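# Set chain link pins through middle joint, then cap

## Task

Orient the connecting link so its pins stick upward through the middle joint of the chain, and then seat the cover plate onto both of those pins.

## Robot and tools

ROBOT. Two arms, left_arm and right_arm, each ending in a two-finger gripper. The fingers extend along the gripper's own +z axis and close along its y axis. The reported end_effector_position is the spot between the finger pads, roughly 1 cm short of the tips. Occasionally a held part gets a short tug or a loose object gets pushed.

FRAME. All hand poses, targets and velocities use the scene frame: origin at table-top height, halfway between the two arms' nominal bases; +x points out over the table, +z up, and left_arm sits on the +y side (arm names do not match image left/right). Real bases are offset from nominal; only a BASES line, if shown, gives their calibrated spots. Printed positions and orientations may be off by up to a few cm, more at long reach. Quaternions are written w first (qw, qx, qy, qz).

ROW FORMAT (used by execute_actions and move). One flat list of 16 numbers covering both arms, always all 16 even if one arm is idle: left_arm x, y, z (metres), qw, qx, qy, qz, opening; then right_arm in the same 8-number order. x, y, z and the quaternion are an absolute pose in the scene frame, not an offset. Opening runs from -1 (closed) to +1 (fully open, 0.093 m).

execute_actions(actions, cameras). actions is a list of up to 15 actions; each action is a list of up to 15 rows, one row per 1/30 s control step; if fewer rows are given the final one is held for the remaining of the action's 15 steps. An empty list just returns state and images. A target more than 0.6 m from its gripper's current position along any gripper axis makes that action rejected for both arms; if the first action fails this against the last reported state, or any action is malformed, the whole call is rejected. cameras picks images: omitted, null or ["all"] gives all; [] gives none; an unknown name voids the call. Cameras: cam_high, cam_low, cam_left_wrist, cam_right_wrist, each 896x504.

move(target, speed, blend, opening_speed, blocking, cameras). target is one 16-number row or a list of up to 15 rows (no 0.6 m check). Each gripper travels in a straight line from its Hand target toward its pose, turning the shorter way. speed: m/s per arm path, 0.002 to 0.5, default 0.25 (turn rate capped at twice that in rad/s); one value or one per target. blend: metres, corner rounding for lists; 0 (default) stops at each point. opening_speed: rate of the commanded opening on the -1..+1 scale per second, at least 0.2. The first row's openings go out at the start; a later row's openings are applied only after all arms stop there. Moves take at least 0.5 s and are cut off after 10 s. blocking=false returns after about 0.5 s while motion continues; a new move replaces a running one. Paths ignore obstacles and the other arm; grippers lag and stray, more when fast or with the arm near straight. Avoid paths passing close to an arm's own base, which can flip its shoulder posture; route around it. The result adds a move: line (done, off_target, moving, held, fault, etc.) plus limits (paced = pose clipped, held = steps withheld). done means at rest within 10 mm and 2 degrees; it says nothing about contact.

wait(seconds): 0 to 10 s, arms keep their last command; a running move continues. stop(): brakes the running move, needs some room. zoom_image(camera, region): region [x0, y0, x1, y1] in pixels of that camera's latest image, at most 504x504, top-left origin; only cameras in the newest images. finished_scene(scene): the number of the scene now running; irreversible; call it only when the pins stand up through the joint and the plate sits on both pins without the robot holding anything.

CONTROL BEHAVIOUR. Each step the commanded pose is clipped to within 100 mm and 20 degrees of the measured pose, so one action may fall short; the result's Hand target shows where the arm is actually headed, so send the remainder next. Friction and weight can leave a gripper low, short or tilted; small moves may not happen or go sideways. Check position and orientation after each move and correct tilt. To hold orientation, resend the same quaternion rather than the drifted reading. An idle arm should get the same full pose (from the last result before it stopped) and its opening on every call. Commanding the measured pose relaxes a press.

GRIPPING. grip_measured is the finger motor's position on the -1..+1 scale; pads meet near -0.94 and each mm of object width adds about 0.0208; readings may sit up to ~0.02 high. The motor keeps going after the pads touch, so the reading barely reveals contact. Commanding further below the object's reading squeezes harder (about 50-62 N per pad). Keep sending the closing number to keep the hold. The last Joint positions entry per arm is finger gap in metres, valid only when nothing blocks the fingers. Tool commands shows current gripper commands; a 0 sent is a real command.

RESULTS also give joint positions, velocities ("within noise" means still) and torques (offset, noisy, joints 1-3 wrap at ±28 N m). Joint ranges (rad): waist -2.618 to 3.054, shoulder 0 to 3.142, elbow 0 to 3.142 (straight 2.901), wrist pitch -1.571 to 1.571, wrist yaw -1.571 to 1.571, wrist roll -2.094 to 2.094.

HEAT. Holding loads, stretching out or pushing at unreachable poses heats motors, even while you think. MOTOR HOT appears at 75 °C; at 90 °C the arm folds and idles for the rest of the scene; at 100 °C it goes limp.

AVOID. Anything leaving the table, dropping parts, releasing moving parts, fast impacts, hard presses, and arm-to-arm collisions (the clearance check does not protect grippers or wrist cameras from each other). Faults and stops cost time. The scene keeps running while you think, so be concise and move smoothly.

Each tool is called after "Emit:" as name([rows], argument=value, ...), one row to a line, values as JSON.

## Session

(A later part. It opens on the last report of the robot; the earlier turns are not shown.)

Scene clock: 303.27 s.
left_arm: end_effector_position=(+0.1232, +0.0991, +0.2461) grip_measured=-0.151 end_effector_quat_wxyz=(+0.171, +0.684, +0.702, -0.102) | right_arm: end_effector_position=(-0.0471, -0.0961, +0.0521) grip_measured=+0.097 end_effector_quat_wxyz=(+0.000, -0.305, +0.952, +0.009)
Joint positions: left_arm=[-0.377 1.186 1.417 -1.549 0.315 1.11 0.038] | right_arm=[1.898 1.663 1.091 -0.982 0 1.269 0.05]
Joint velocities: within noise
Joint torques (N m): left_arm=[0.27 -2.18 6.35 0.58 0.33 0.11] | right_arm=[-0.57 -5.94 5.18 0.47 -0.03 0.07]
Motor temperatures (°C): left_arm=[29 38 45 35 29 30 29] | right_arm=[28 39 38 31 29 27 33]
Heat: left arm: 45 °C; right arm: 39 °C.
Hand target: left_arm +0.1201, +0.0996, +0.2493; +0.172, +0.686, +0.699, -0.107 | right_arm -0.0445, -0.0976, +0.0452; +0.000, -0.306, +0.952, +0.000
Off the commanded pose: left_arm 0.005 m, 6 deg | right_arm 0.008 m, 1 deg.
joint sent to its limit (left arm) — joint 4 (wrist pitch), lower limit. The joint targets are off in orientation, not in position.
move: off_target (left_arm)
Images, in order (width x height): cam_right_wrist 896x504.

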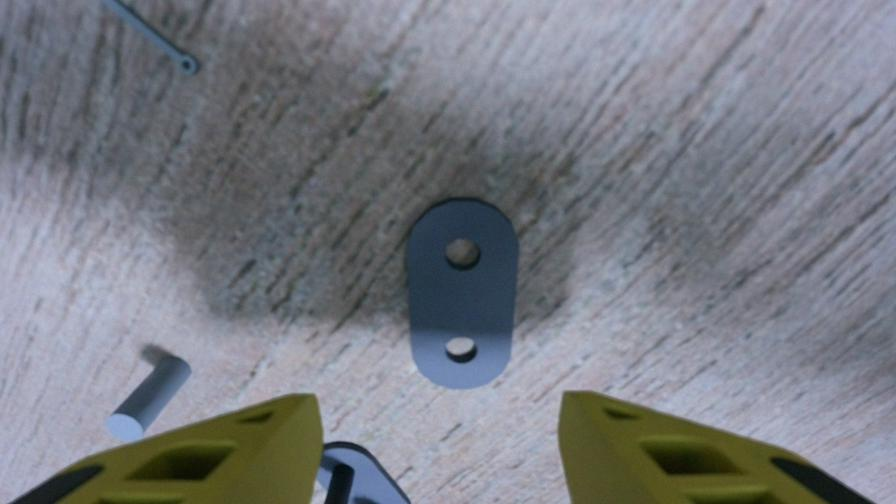

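Emit:
move([
  [0.12,0.10,0.25,0.1276,0.6955,0.6955,-0.1276,-0.15,-0.0435,-0.0995,0.012,0,-0.3065,0.9519,0,0.1],
], speed=0.06, cameras=["cam_right_wrist"])

Scene clock: 305.27 s.
left_arm: end_effector_position=(+0.1232, +0.0991, +0.2461) grip_measured=-0.151 end_effector_quat_wxyz=(+0.171, +0.684, +0.702, -0.102) | right_arm: end_effector_position=(-0.0469, -0.0969, +0.0195) grip_measured=+0.097 end_effector_quat_wxyz=(+0.000, -0.306, +0.952, +0.010)
Joint positions: left_arm=[-0.377 1.186 1.417 -1.549 0.315 1.11 0.038] | right_arm=[1.898 1.707 1.002 -0.845 0 1.268 0.05]
Joint velocities: within noise
Joint torques (N m): left_arm=[0.28 -2.17 6.37 0.58 0.33 0.11] | right_arm=[-0.65 -5.94 4.82 0.49 -0.04 0.07]
Motor temperatures (°C): left_arm=[29 38 45 35 29 30 29] | right_arm=[28 39 38 31 29 27 33]
Heat: left arm: 45 °C; right arm: 39 °C.
Hand target: left_arm +0.1201, +0.0996, +0.2493; +0.172, +0.686, +0.699, -0.107 | right_arm -0.0435, -0.0997, +0.0122; +0.000, -0.306, +0.952, +0.000
Off the commanded pose: left_arm 0.005 m, 6 deg | right_arm 0.009 m, 1 deg.
joint sent to its limit (left arm) — joint 4 (wrist pitch), lower limit. The joint targets are off in orientation, not in position.
move: off_target (left_arm)
Images, in order (width x height): cam_right_wrist 896x504.

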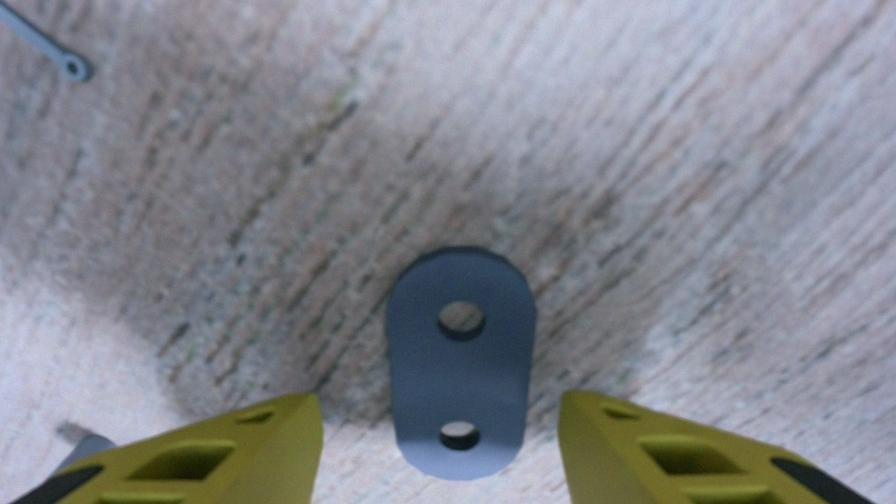

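Emit:
move([
  [0.12,0.10,0.25,0.1276,0.6955,0.6955,-0.1276,-0.15,-0.0405,-0.1035,0.004,0,-0.3065,0.9519,0,0.1],
], speed=0.05, cameras=["cam_right_wrist"])

Scene clock: 307.33 s.
left_arm: end_effector_position=(+0.1232, +0.0991, +0.2461) grip_measured=-0.151 end_effector_quat_wxyz=(+0.171, +0.684, +0.702, -0.102) | right_arm: end_effector_position=(-0.0441, -0.1005, +0.0114) grip_measured=+0.097 end_effector_quat_wxyz=(+0.000, -0.306, +0.952, +0.010)
Joint positions: left_arm=[-0.377 1.186 1.417 -1.549 0.315 1.11 0.038] | right_arm=[1.893 1.707 0.966 -0.809 0 1.262 0.05]
Joint velocities: within noise
Joint torques (N m): left_arm=[0.27 -2.17 6.35 0.58 0.33 0.11] | right_arm=[-0.68 -5.91 4.66 0.48 -0.04 0.07]
Motor temperatures (°C): left_arm=[29 38 45 35 29 30 29] | right_arm=[28 39 38 31 29 27 33]
Heat: left arm: 45 °C; right arm: 39 °C.
Hand target: left_arm +0.1201, +0.0996, +0.2493; +0.172, +0.686, +0.699, -0.107 | right_arm -0.0405, -0.1037, +0.0042; +0.000, -0.307, +0.952, +0.000
Off the commanded pose: left_arm 0.005 m, 6 deg | right_arm 0.009 m, 1 deg.
joint sent to its limit (left arm) — joint 4 (wrist pitch), lower limit. The joint targets are off in orientation, not in position.
move: off_target (left_arm)
Images, in order (width x height): cam_right_wrist 896x504.

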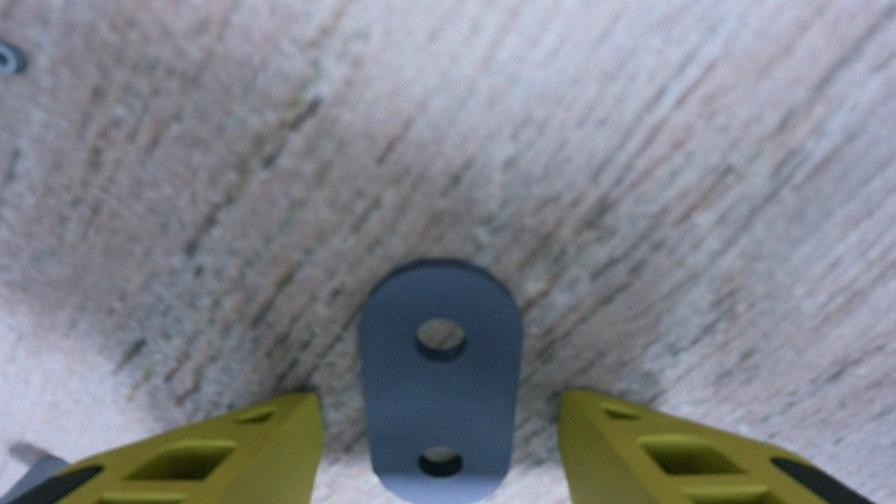

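Emit:
move([
  [0.12,0.10,0.25,0.1276,0.6955,0.6955,-0.1276,-0.15,-0.0405,-0.1035,0.004,0,-0.3065,0.9519,0,-0.75],
], speed=0.05, opening_speed=0.7, cameras=["cam_right_wrist"])

Scene clock: 309.27 s.
left_arm: end_effector_position=(+0.1232, +0.0991, +0.2461) grip_measured=-0.151 end_effector_quat_wxyz=(+0.171, +0.684, +0.702, -0.102) | right_arm: end_effector_position=(-0.0442, -0.1003, +0.0115) grip_measured=-0.456 end_effector_quat_wxyz=(+0.000, -0.306, +0.952, +0.011)
Joint positions: left_arm=[-0.377 1.186 1.417 -1.549 0.315 1.11 0.038] | right_arm=[1.893 1.707 0.966 -0.808 0 1.262 0.023]
Joint velocities: within noise
Joint torques (N m): left_arm=[0.25 -2.15 6.34 0.58 0.33 0.11] | right_arm=[-0.66 -5.93 4.66 0.49 -0.04 0.07]
Motor temperatures (°C): left_arm=[29 38 45 35 29 30 29] | right_arm=[28 39 38 31 29 27 33]
Heat: left arm: 45 °C; right arm: 39 °C.
Hand target: left_arm +0.1201, +0.0996, +0.2493; +0.172, +0.686, +0.699, -0.107 | right_arm -0.0406, -0.1037, +0.0042; +0.000, -0.307, +0.952, +0.000
Off the commanded pose: left_arm 0.005 m, 6 deg | right_arm 0.009 m, 1 deg.
joint sent to its limit (left arm) — joint 4 (wrist pitch), lower limit. The joint targets are off in orientation, not in position.
move: off_target (left_arm)
Images, in order (width x height): cam_right_wrist 896x504.

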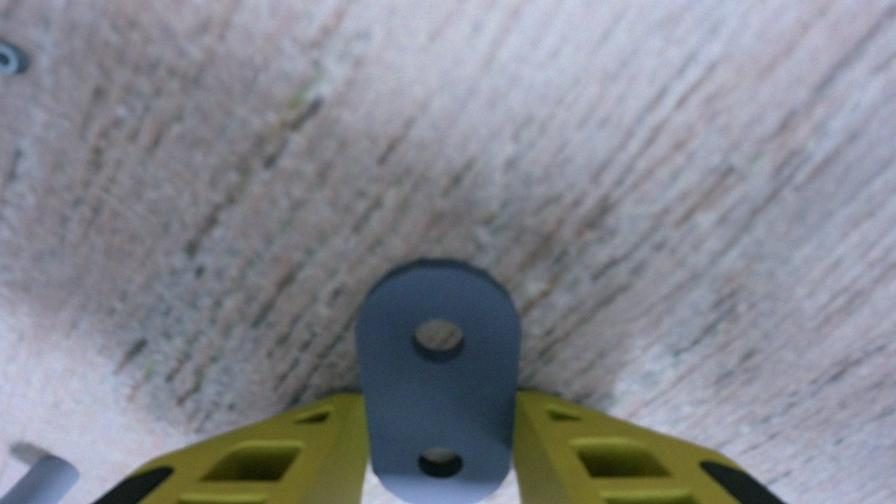

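Emit:
move([
  [0.12,0.10,0.25,0.1276,0.6955,0.6955,-0.1276,-0.15,-0.0405,-0.1035,0.06,0,-0.3065,0.9519,0,-0.75],
  [0.22,0.25,0.25,0.1805,0,0.9836,0,-0.15,0.0,-0.08,0.10,0,-0.50,0.866,0,-0.75],
  [0.22,0.25,0.25,0.1805,0,0.9836,0,-0.15,0.0925,-0.045,0.10,0,-0.7071,0.7071,0,-0.75],
], speed=[0.08,0.15,0.12], blend=[0,0.02,0])

Scene clock: 319.73 s.
left_arm: end_effector_position=(+0.2136, +0.2456, +0.2463) grip_measured=-0.151 end_effector_quat_wxyz=(+0.173, +0.010, +0.985, -0.007) | right_arm: end_effector_position=(+0.0902, -0.0484, +0.0999) grip_measured=-0.456 end_effector_quat_wxyz=(-0.003, +0.706, -0.709, -0.002)
Joint positions: left_arm=[0.129 1.3 1.496 -1.424 0.055 0.123 0.038] | right_arm=[1.433 1.767 1.407 -1.204 0 -0.142 0.023]
Joint velocities: within noise
Joint torques (N m): left_arm=[0.28 -2.09 7.24 1.08 -0.1 -0.2] | right_arm=[-0.44 -6.99 8.46 0.31 -0.1 0.1]
Motor temperatures (°C): left_arm=[29 38 46 35 29 30 29] | right_arm=[28 39 38 31 29 27 33]
Heat: left arm: 46 °C; right arm: 39 °C.
Hand target: left_arm +0.2198, +0.2499, +0.2500; +0.181, +0.000, +0.984, +0.000 | right_arm +0.0925, -0.0451, +0.0999; +0.000, +0.707, -0.707, +0.000
Off the commanded pose: left_arm 0.009 m, 2 deg | right_arm 0.004 m, 0 deg.
move: done

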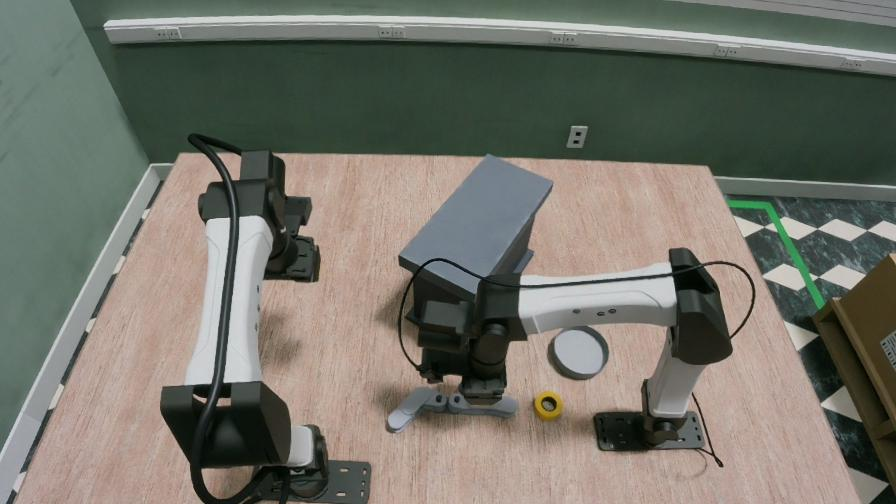

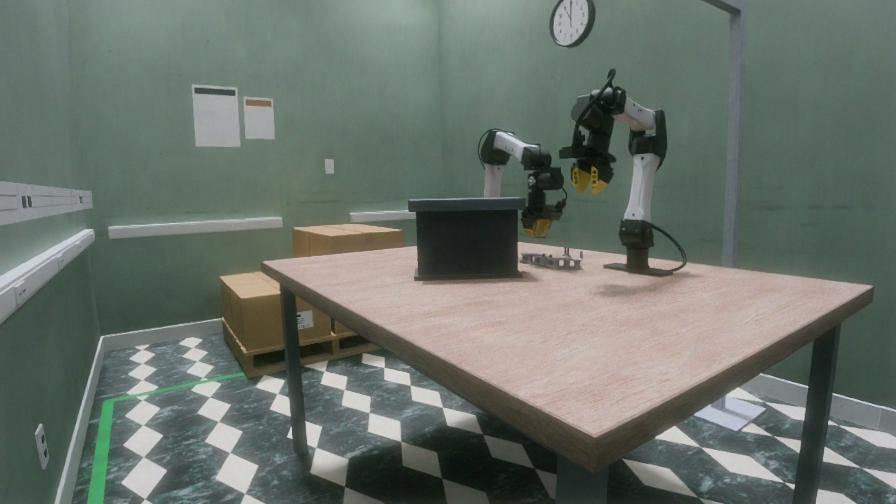

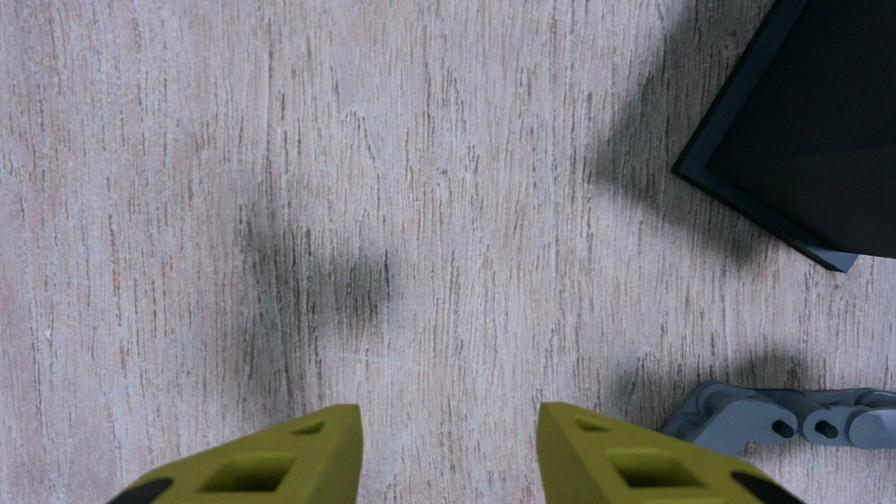

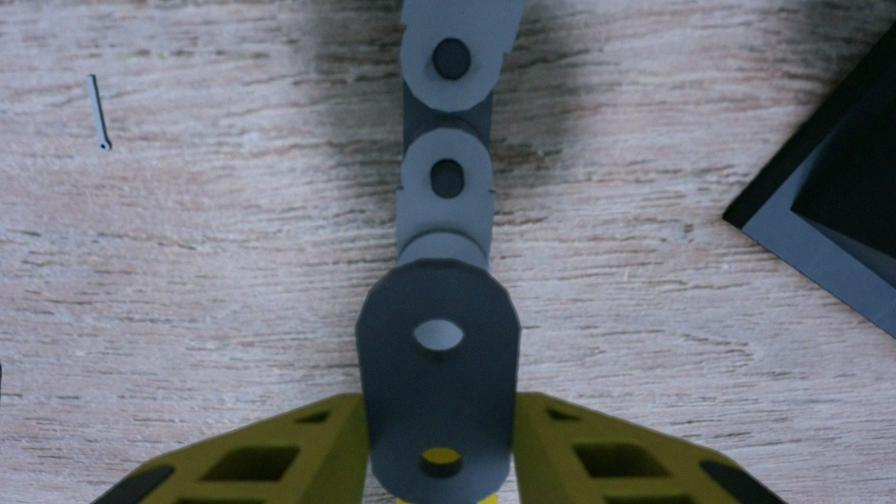

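Emit:
zoom_image(camera="cam_right_wrist", region=[380, 0, 520, 220])

Emit:
zoom_image(camera="cam_right_wrist", region=[350, 250, 530, 504])

Scaled by 2.291 from the camera's 896x504 image, which has a finer 1280x720 frame.

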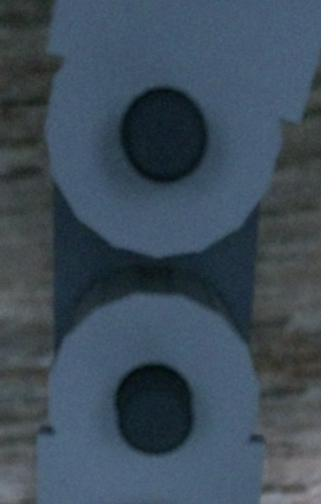

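Scaled by 1.984 from the camera's 896x504 image, which has a finer 1280x720 frame.

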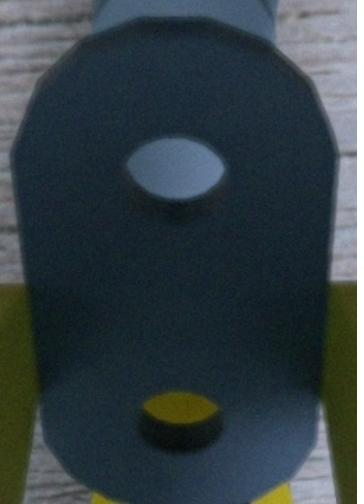

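Emit:
move(target=[0.22,0.25,0.25,0.1805,0,0.9836,0,-0.15,0.0945,0.0025,0.07,0,-0.6928,0.7211,0,-0.75], speed=0.06, cameras=["cam_right_wrist","cam_low","cam_left_wrist"])

Emit:
zoom_image(camera="cam_right_wrist", region=[350, 250, 530, 504])

Emit:
zoom_image(camera="cam_low", region=[500, 200, 600, 290])

Scene clock: 323.30 s.
left_arm: end_effector_position=(+0.2136, +0.2456, +0.2463) grip_measured=-0.151 end_effector_quat_wxyz=(+0.173, +0.010, +0.985, -0.007) | right_arm: end_effector_position=(+0.0965, -0.0056, +0.0715) grip_measured=-0.456 end_effector_quat_wxyz=(+0.004, +0.693, -0.721, +0.003)
Joint positions: left_arm=[0.129 1.3 1.496 -1.424 0.055 0.123 0.038] | right_arm=[1.433 1.962 1.548 -1.166 0 -0.108 0.023]
Joint velocities: within noise
Joint torques (N m): left_arm=[0.27 -2.07 7.24 1.08 -0.11 -0.2] | right_arm=[0.61 -8.81 8.35 0.46 -0.1 0.25]
Motor temperatures (°C): left_arm=[29 38 46 36 29 30 29] | right_arm=[28 39 38 30 29 27 33]
Heat: left arm: 46 °C; right arm: 39 °C.
Hand target: left_arm +0.2198, +0.2499, +0.2500; +0.181, +0.000, +0.984, +0.000 | right_arm +0.0945, +0.0023, +0.0701; +0.000, +0.693, -0.721, +0.000
Off the commanded pose: left_arm 0.009 m, 2 deg | right_arm 0.008 m, 1 deg.
move: done
Images, in order (width x height): cam_low 896x504, cam_left_wrist 896x504, cam_right_wrist 896x504.

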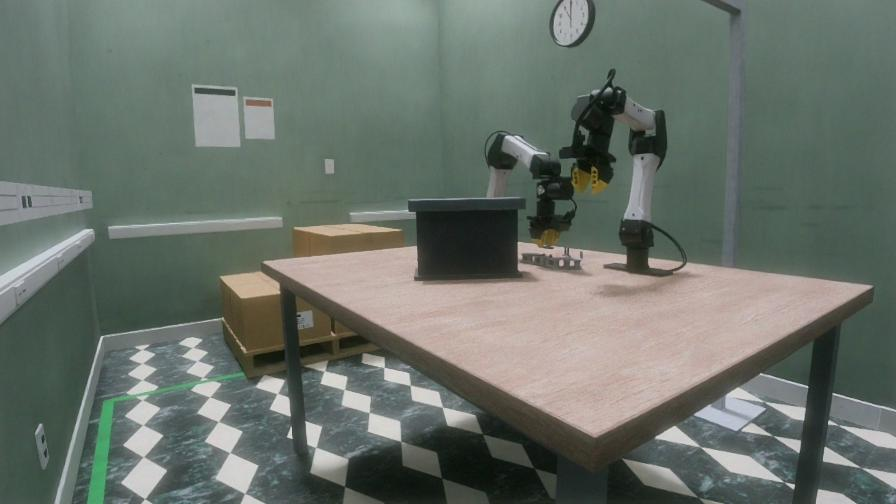

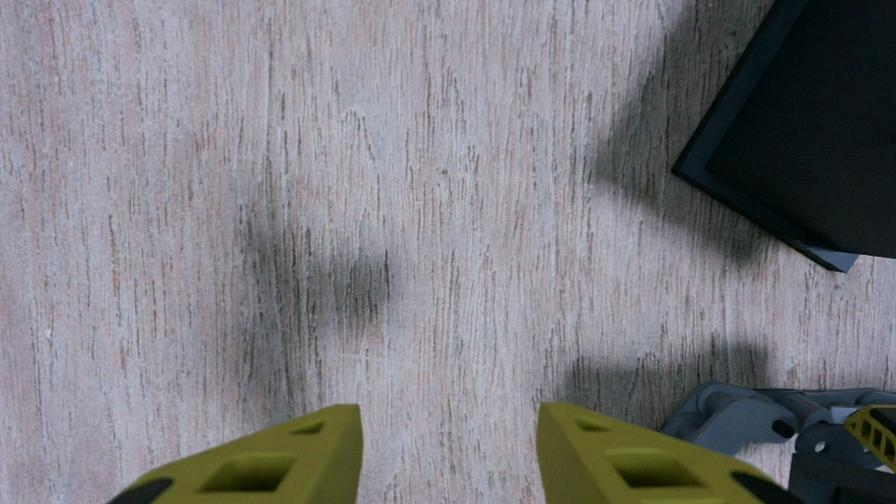

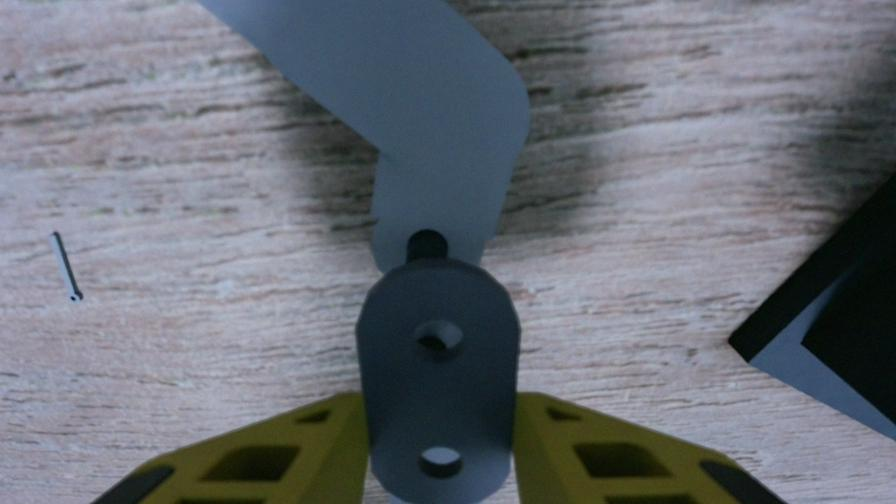

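Scaled by 1.984 from the camera's 896x504 image, which has a finer 1280x720 frame.

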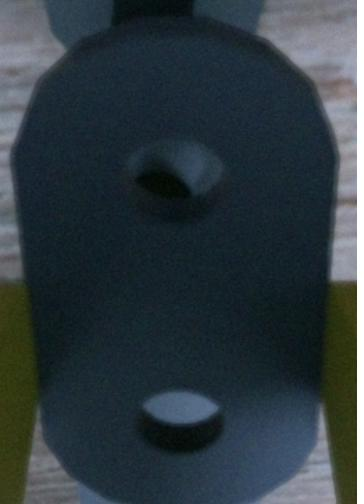

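Scaled by 5.040 from the camera's 896x504 image, which has a finer 1280x720 frame.

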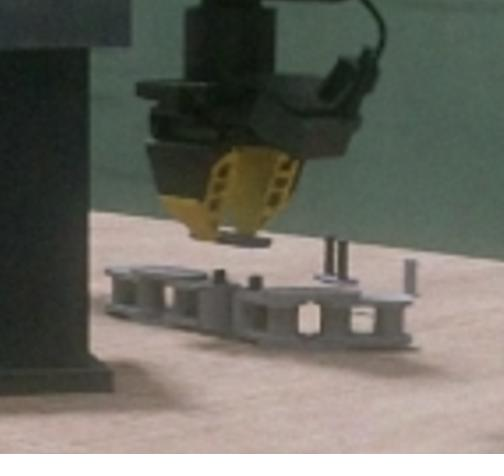

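Emit:
move(target=[0.22,0.25,0.25,0.1805,0,0.9836,0,-0.15,0.0908,0.007,0.058,0,-0.6928,0.7211,0,-0.75], speed=0.05, cameras=["cam_right_wrist","cam_low","cam_high"])

Emit:
zoom_image(camera="cam_right_wrist", region=[350, 200, 530, 454])

Emit:
zoom_image(camera="cam_low", region=[500, 200, 600, 290])

Scene clock: 325.67 s.
left_arm: end_effector_position=(+0.2136, +0.2456, +0.2463) grip_measured=-0.151 end_effector_quat_wxyz=(+0.173, +0.010, +0.985, -0.007) | right_arm: end_effector_position=(+0.0931, +0.0025, +0.0635) grip_measured=-0.456 end_effector_quat_wxyz=(-0.001, +0.693, -0.720, -0.001)
Joint positions: left_arm=[0.129 1.3 1.496 -1.424 0.055 0.123 0.038] | right_arm=[1.445 1.985 1.548 -1.13 0 -0.096 0.023]
Joint velocities: within noise
Joint torques (N m): left_arm=[0.25 -2.07 7.27 1.08 -0.11 -0.19] | right_arm=[0.55 -8.9 7.19 0.47 -0.1 0.28]
Motor temperatures (°C): left_arm=[29 38 46 36 29 30 29] | right_arm=[28 39 39 30 29 27 33]
Heat: left arm: 46 °C; right arm: 39 °C.
Hand target: left_arm +0.2198, +0.2499, +0.2500; +0.181, +0.000, +0.984, +0.000 | right_arm +0.0907, +0.0068, +0.0581; +0.000, +0.693, -0.721, +0.000
Off the commanded pose: left_arm 0.009 m, 2 deg | right_arm 0.007 m, 0 deg.
move: done
Images, in order (width x height): cam_high 896x504, cam_low 896x504, cam_right_wrist 896x504.

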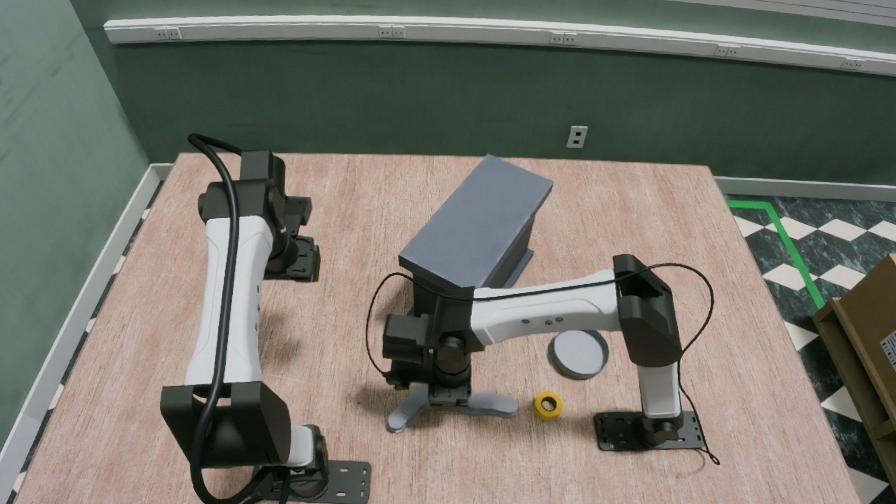

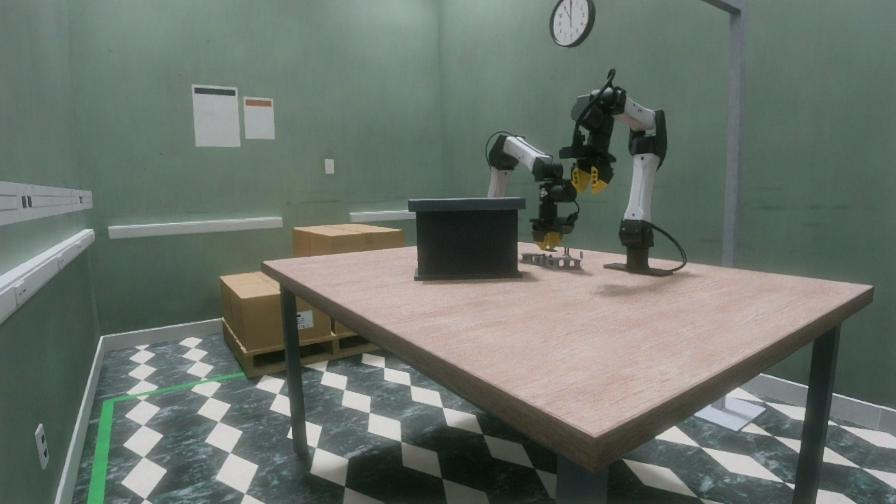

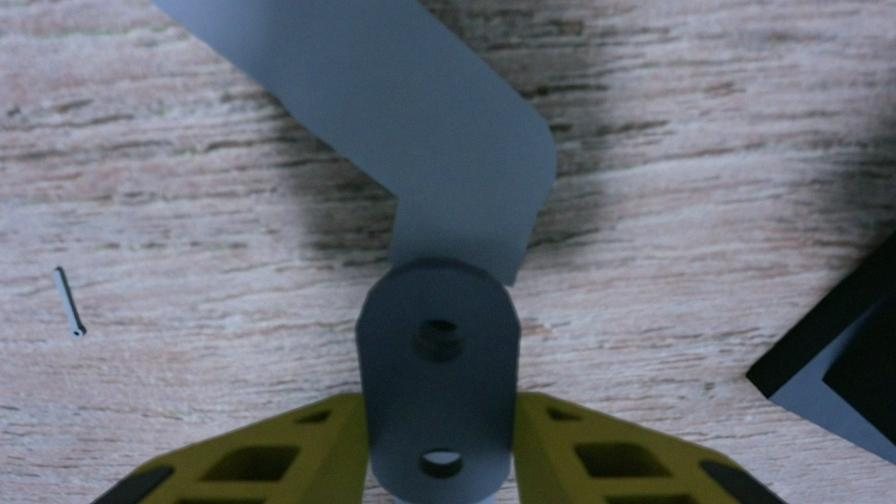

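Scaled by 1.984 from the camera's 896x504 image, which has a finer 1280x720 frame.

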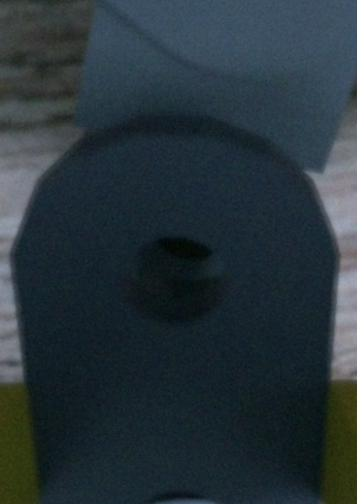

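Scaled by 5.040 from the camera's 896x504 image, which has a finer 1280x720 frame.

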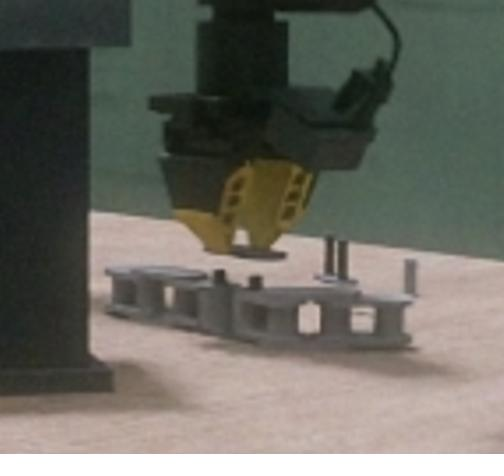

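Emit:
move(target=[0.22,0.25,0.25,0.1805,0,0.9836,0,-0.15,0.0912,-0.002,0.062,0,-0.6928,0.7211,0,-0.75], speed=0.05, cameras=["cam_right_wrist","cam_low"])

Emit:
zoom_image(camera="cam_right_wrist", region=[350, 200, 530, 454])

Emit:
zoom_image(camera="cam_low", region=[500, 200, 600, 290])

Scene clock: 327.83 s.
left_arm: end_effector_position=(+0.2136, +0.2456, +0.2463) grip_measured=-0.151 end_effector_quat_wxyz=(+0.173, +0.010, +0.985, -0.007) | right_arm: end_effector_position=(+0.0926, -0.0007, +0.0602) grip_measured=-0.456 end_effector_quat_wxyz=(+0.003, +0.693, -0.721, +0.002)
Joint positions: left_arm=[0.129 1.3 1.496 -1.424 0.055 0.123 0.038] | right_arm=[1.445 1.985 1.535 -1.128 0 -0.095 0.023]
Joint velocities: within noise
Joint torques (N m): left_arm=[0.28 -2.09 7.25 1.08 -0.11 -0.19] | right_arm=[0.23 -12.44 5.27 0.45 -0.1 0.21]
Motor temperatures (°C): left_arm=[29 38 46 36 29 30 29] | right_arm=[28 40 38 30 29 27 33]
Heat: left arm: 46 °C; right arm: 40 °C.
Hand target: left_arm +0.2198, +0.2499, +0.2500; +0.181, +0.000, +0.984, +0.000 | right_arm +0.0912, -0.0019, +0.0620; +0.000, +0.693, -0.721, +0.000
Off the commanded pose: left_arm 0.009 m, 2 deg | right_arm 0.003 m, 0 deg.
move: done
Images, in order (width x height): cam_low 896x504, cam_right_wrist 896x504.

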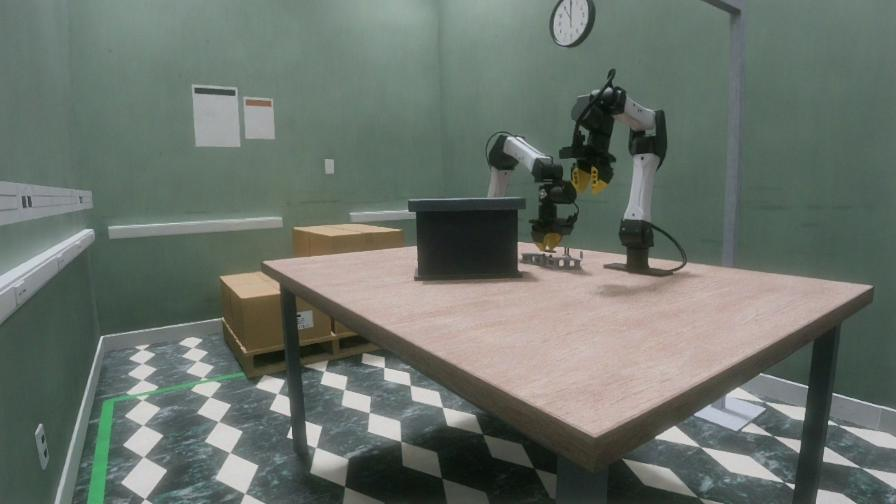

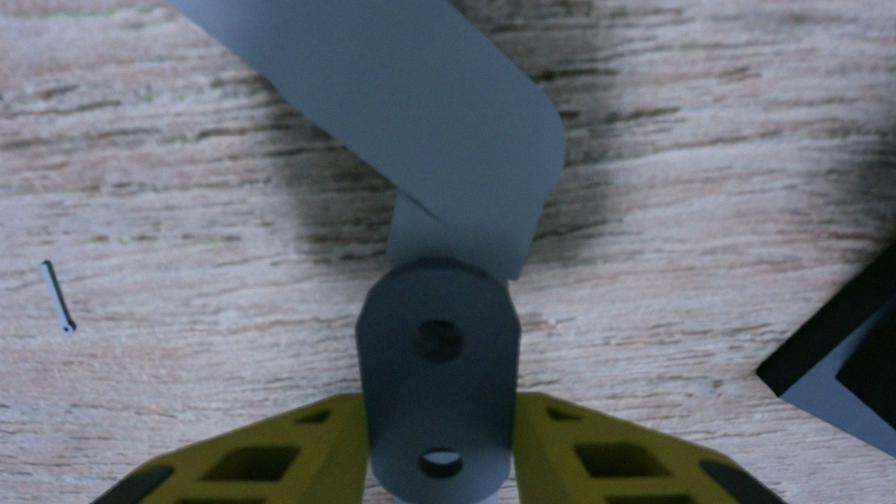

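Scaled by 1.984 from the camera's 896x504 image, which has a finer 1280x720 frame.

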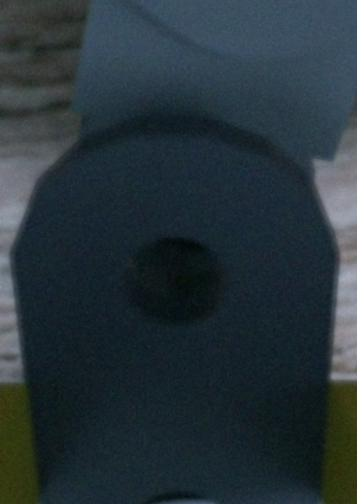

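Scaled by 5.040 from the camera's 896x504 image, which has a finer 1280x720 frame.

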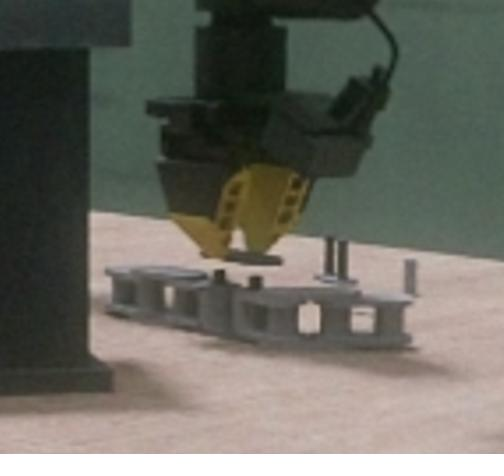

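Emit:
zoom_image(camera="cam_low", region=[530, 240, 570, 275])

Scaled by 12.600 from the camera's 896x504 image, which has a finer 1280x720 frame.

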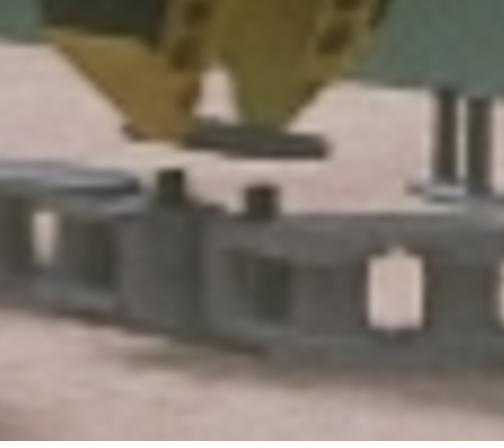

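Emit:
move(target=[0.22,0.25,0.25,0.1805,0,0.9836,0,-0.15,0.0928,-0.0055,0.060,0,-0.6928,0.7211,0,-0.75], speed=0.05, cameras=["cam_right_wrist","cam_low"])

Emit:
zoom_image(camera="cam_right_wrist", region=[350, 200, 530, 454])

Emit:
zoom_image(camera="cam_low", region=[530, 240, 570, 275])

Scene clock: 330.27 s.
left_arm: end_effector_position=(+0.2136, +0.2457, +0.2463) grip_measured=-0.151 end_effector_quat_wxyz=(+0.172, +0.010, +0.985, -0.006) | right_arm: end_effector_position=(+0.0920, -0.0053, +0.0546) grip_measured=-0.456 end_effector_quat_wxyz=(+0.008, +0.693, -0.721, +0.006)
Joint positions: left_arm=[0.129 1.3 1.496 -1.424 0.054 0.123 0.038] | right_arm=[1.445 1.985 1.512 -1.118 0 -0.095 0.023]
Joint velocities: within noise
Joint torques (N m): left_arm=[0.28 -2.07 7.27 1.08 -0.1 -0.2] | right_arm=[-0.18 -13.44 5.18 0.44 -0.1 0.16]
Motor temperatures (°C): left_arm=[29 38 46 36 29 30 29] | right_arm=[28 40 38 30 29 27 33]
Heat: left arm: 46 °C; right arm: 40 °C.
Hand target: left_arm +0.2198, +0.2500, +0.2500; +0.181, +0.000, +0.984, +0.000 | right_arm +0.0927, -0.0055, +0.0600; +0.000, +0.693, -0.721, +0.000
Off the commanded pose: left_arm 0.009 m, 2 deg | right_arm 0.005 m, 1 deg.
move: done
Images, in order (width x height): cam_low 896x504, cam_right_wrist 896x504.

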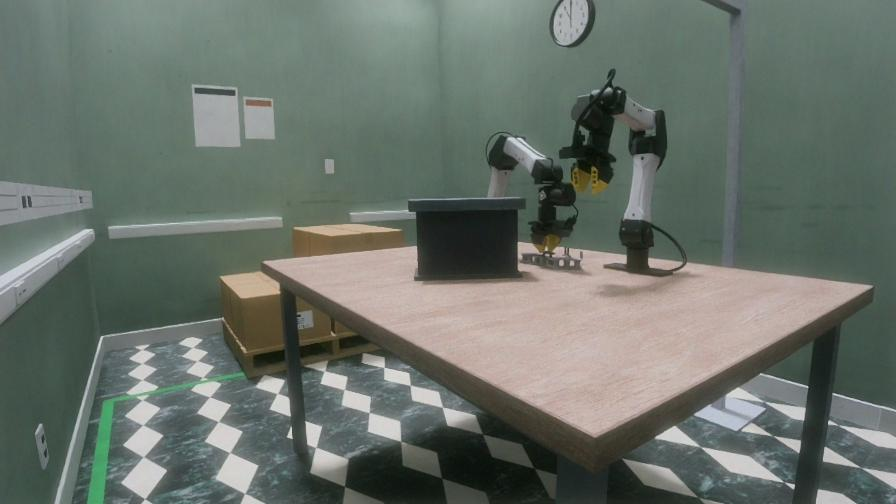

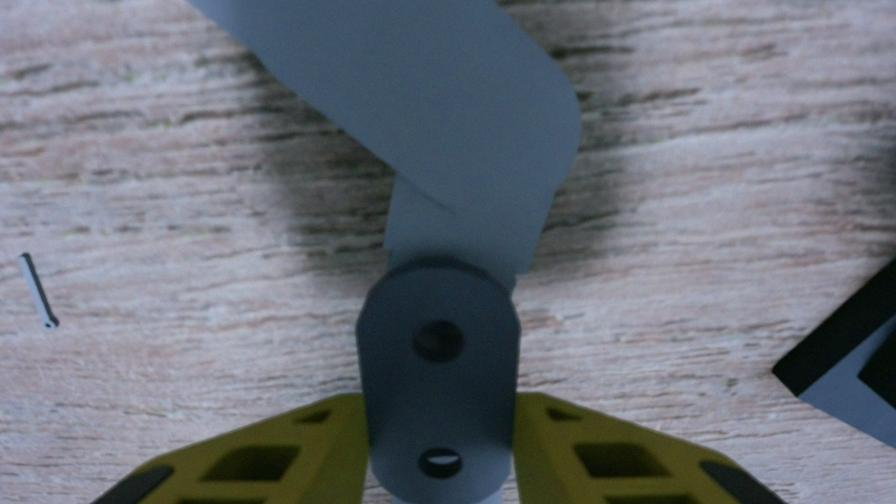

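Scaled by 1.984 from the camera's 896x504 image, which has a finer 1280x720 frame.

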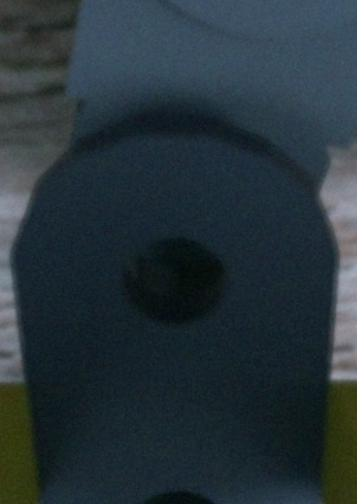

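Scaled by 12.600 from the camera's 896x504 image, which has a finer 1280x720 frame.

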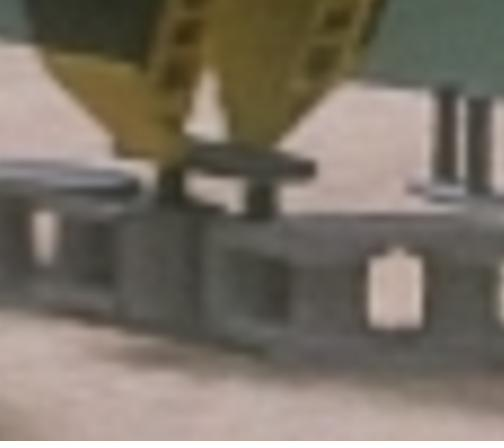

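Emit:
move(target=[0.22,0.25,0.25,0.1805,0,0.9836,0,-0.15,0.0947,0.0015,0.055,0.0048,-0.6928,0.7211,0.005,-0.75], speed=0.05, cameras=["cam_right_wrist","cam_low"])

Emit:
zoom_image(camera="cam_right_wrist", region=[350, 200, 530, 454])

Emit:
zoom_image(camera="cam_low", region=[530, 240, 570, 275])

Scene clock: 333.00 s.
left_arm: end_effector_position=(+0.2136, +0.2457, +0.2463) grip_measured=-0.151 end_effector_quat_wxyz=(+0.172, +0.010, +0.985, -0.006) | right_arm: end_effector_position=(+0.0929, +0.0010, +0.0545) grip_measured=-0.456 end_effector_quat_wxyz=(-0.002, +0.693, -0.721, -0.002)
Joint positions: left_arm=[0.129 1.3 1.496 -1.424 0.054 0.123 0.038] | right_arm=[1.445 1.985 1.512 -1.092 0 -0.095 0.023]
Joint velocities: within noise
Joint torques (N m): left_arm=[0.31 -2.07 7.24 1.08 -0.1 -0.2] | right_arm=[-0.44 -11.63 5.75 0.46 -0.11 0.12]
Motor temperatures (°C): left_arm=[29 38 46 36 29 30 29] | right_arm=[28 41 38 30 29 27 34]
Heat: left arm: 46 °C; right arm: 41 °C.
Hand target: left_arm +0.2198, +0.2500, +0.2500; +0.181, +0.000, +0.984, +0.000 | right_arm +0.0947, +0.0015, +0.0550; -0.005, +0.693, -0.721, -0.005
Off the commanded pose: left_arm 0.009 m, 2 deg | right_arm 0.002 m, 0 deg.
move: done
Images, in order (width x height): cam_low 896x504, cam_right_wrist 896x504.

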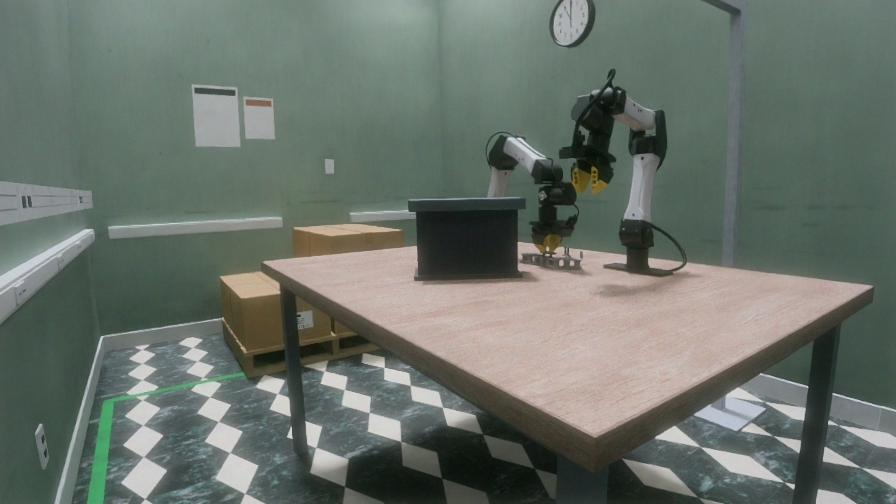

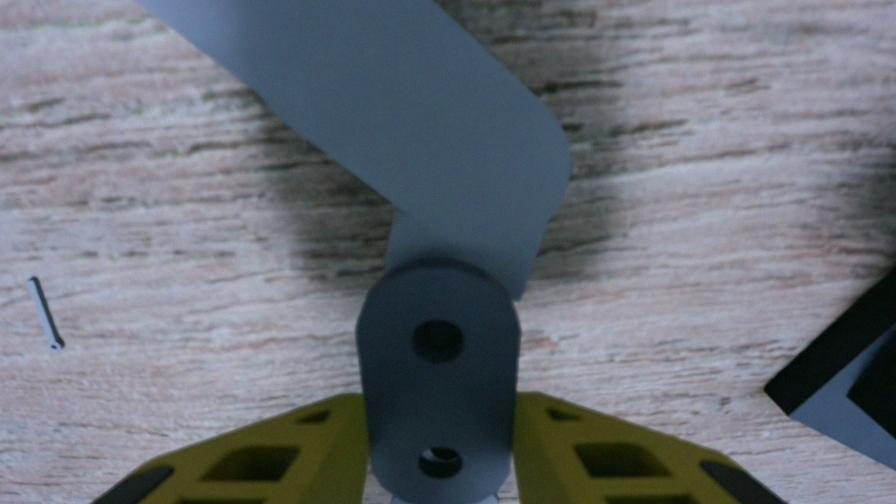

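Scaled by 1.984 from the camera's 896x504 image, which has a finer 1280x720 frame.

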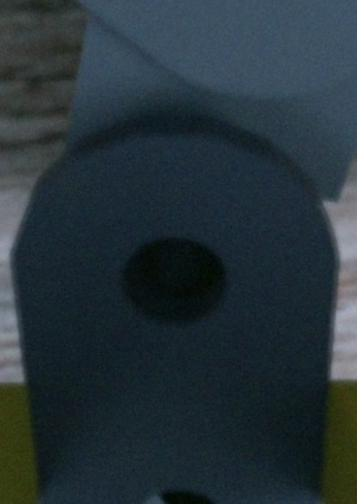

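Scaled by 12.600 from the camera's 896x504 image, which has a finer 1280x720 frame.

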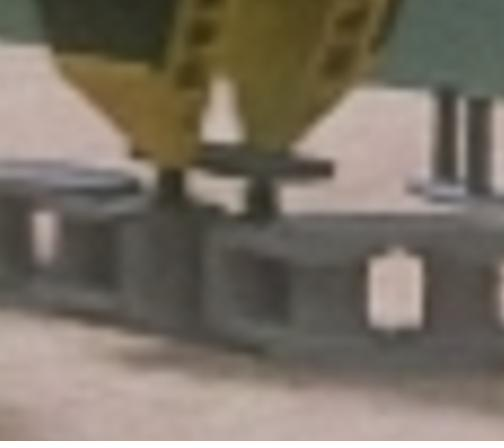

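Emit:
move(target=[0.22,0.25,0.25,0.1805,0,0.9836,0,-0.15,0.0965,-0.0045,0.0585,0.0048,-0.6928,0.7211,0.005,-0.75], speed=0.05, cameras=["cam_right_wrist","cam_low"])

Emit:
zoom_image(camera="cam_right_wrist", region=[390, 300, 490, 500])

Emit:
zoom_image(camera="cam_low", region=[530, 240, 570, 275])

Scene clock: 336.37 s.
left_arm: end_effector_position=(+0.2136, +0.2457, +0.2463) grip_measured=-0.151 end_effector_quat_wxyz=(+0.172, +0.010, +0.985, -0.006) | right_arm: end_effector_position=(+0.0938, -0.0017, +0.0521) grip_measured=-0.456 end_effector_quat_wxyz=(+0.001, +0.693, -0.721, +0.001)
Joint positions: left_arm=[0.129 1.3 1.496 -1.424 0.054 0.123 0.038] | right_arm=[1.441 1.985 1.502 -1.091 0 -0.098 0.023]
Joint velocities: within noise
Joint torques (N m): left_arm=[0.28 -2.07 7.25 1.08 -0.1 -0.2] | right_arm=[-0.72 -14 4.88 0.44 -0.11 0.08]
Motor temperatures (°C): left_arm=[29 38 46 36 29 30 29] | right_arm=[28 42 38 30 29 27 34]
Heat: left arm: 46 °C; right arm: 42 °C.
Hand target: left_arm +0.2198, +0.2500, +0.2500; +0.181, +0.000, +0.984, +0.000 | right_arm +0.0965, -0.0044, +0.0584; -0.005, +0.693, -0.721, -0.005
Off the commanded pose: left_arm 0.009 m, 2 deg | right_arm 0.007 m, 1 deg.
move: done
Images, in order (width x height): cam_low 896x504, cam_right_wrist 896x504.

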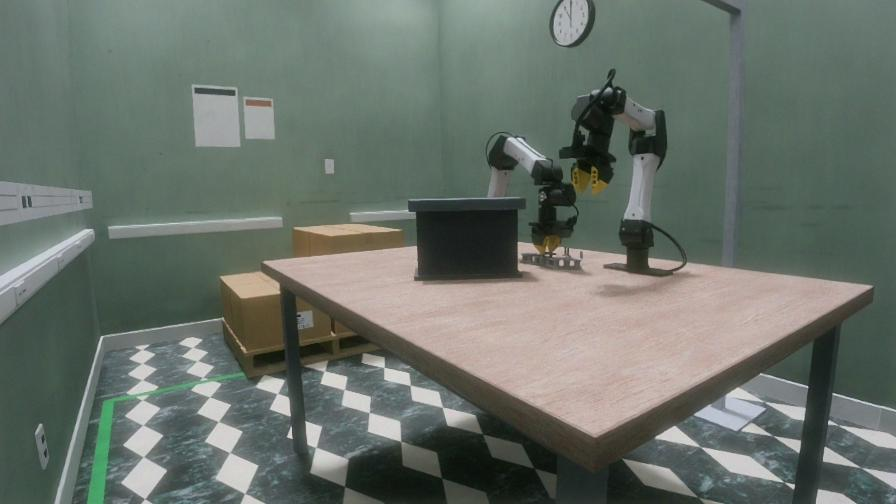

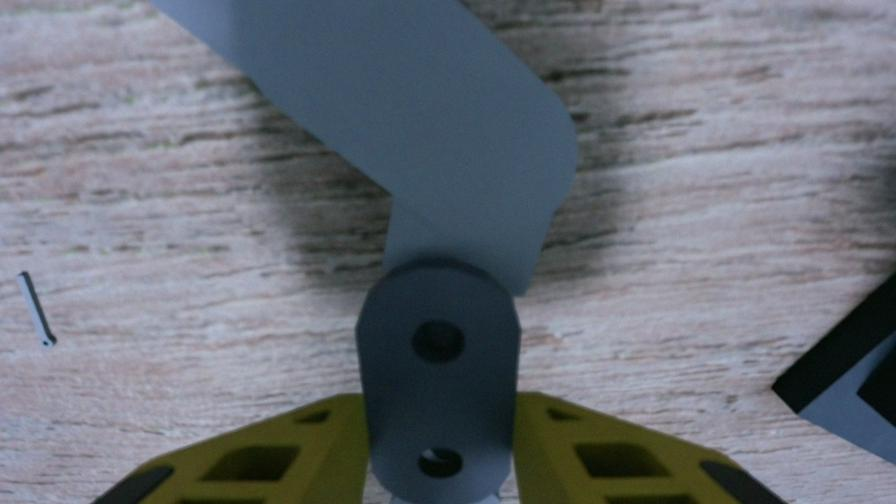

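Scaled by 2.520 from the camera's 896x504 image, which has a finer 1280x720 frame.

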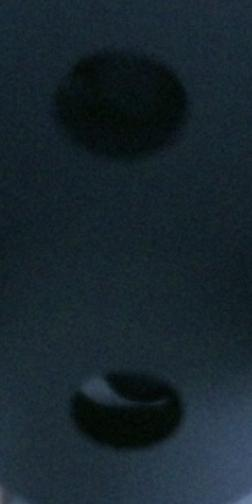

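Scaled by 12.600 from the camera's 896x504 image, which has a finer 1280x720 frame.

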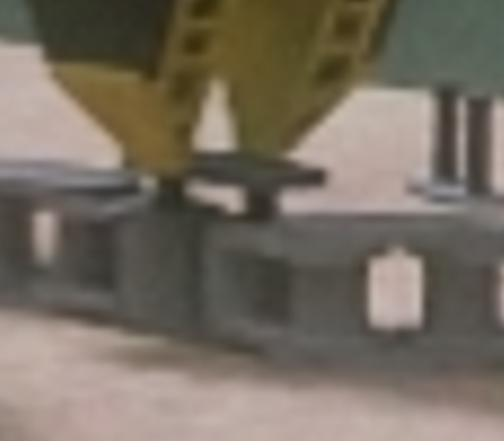

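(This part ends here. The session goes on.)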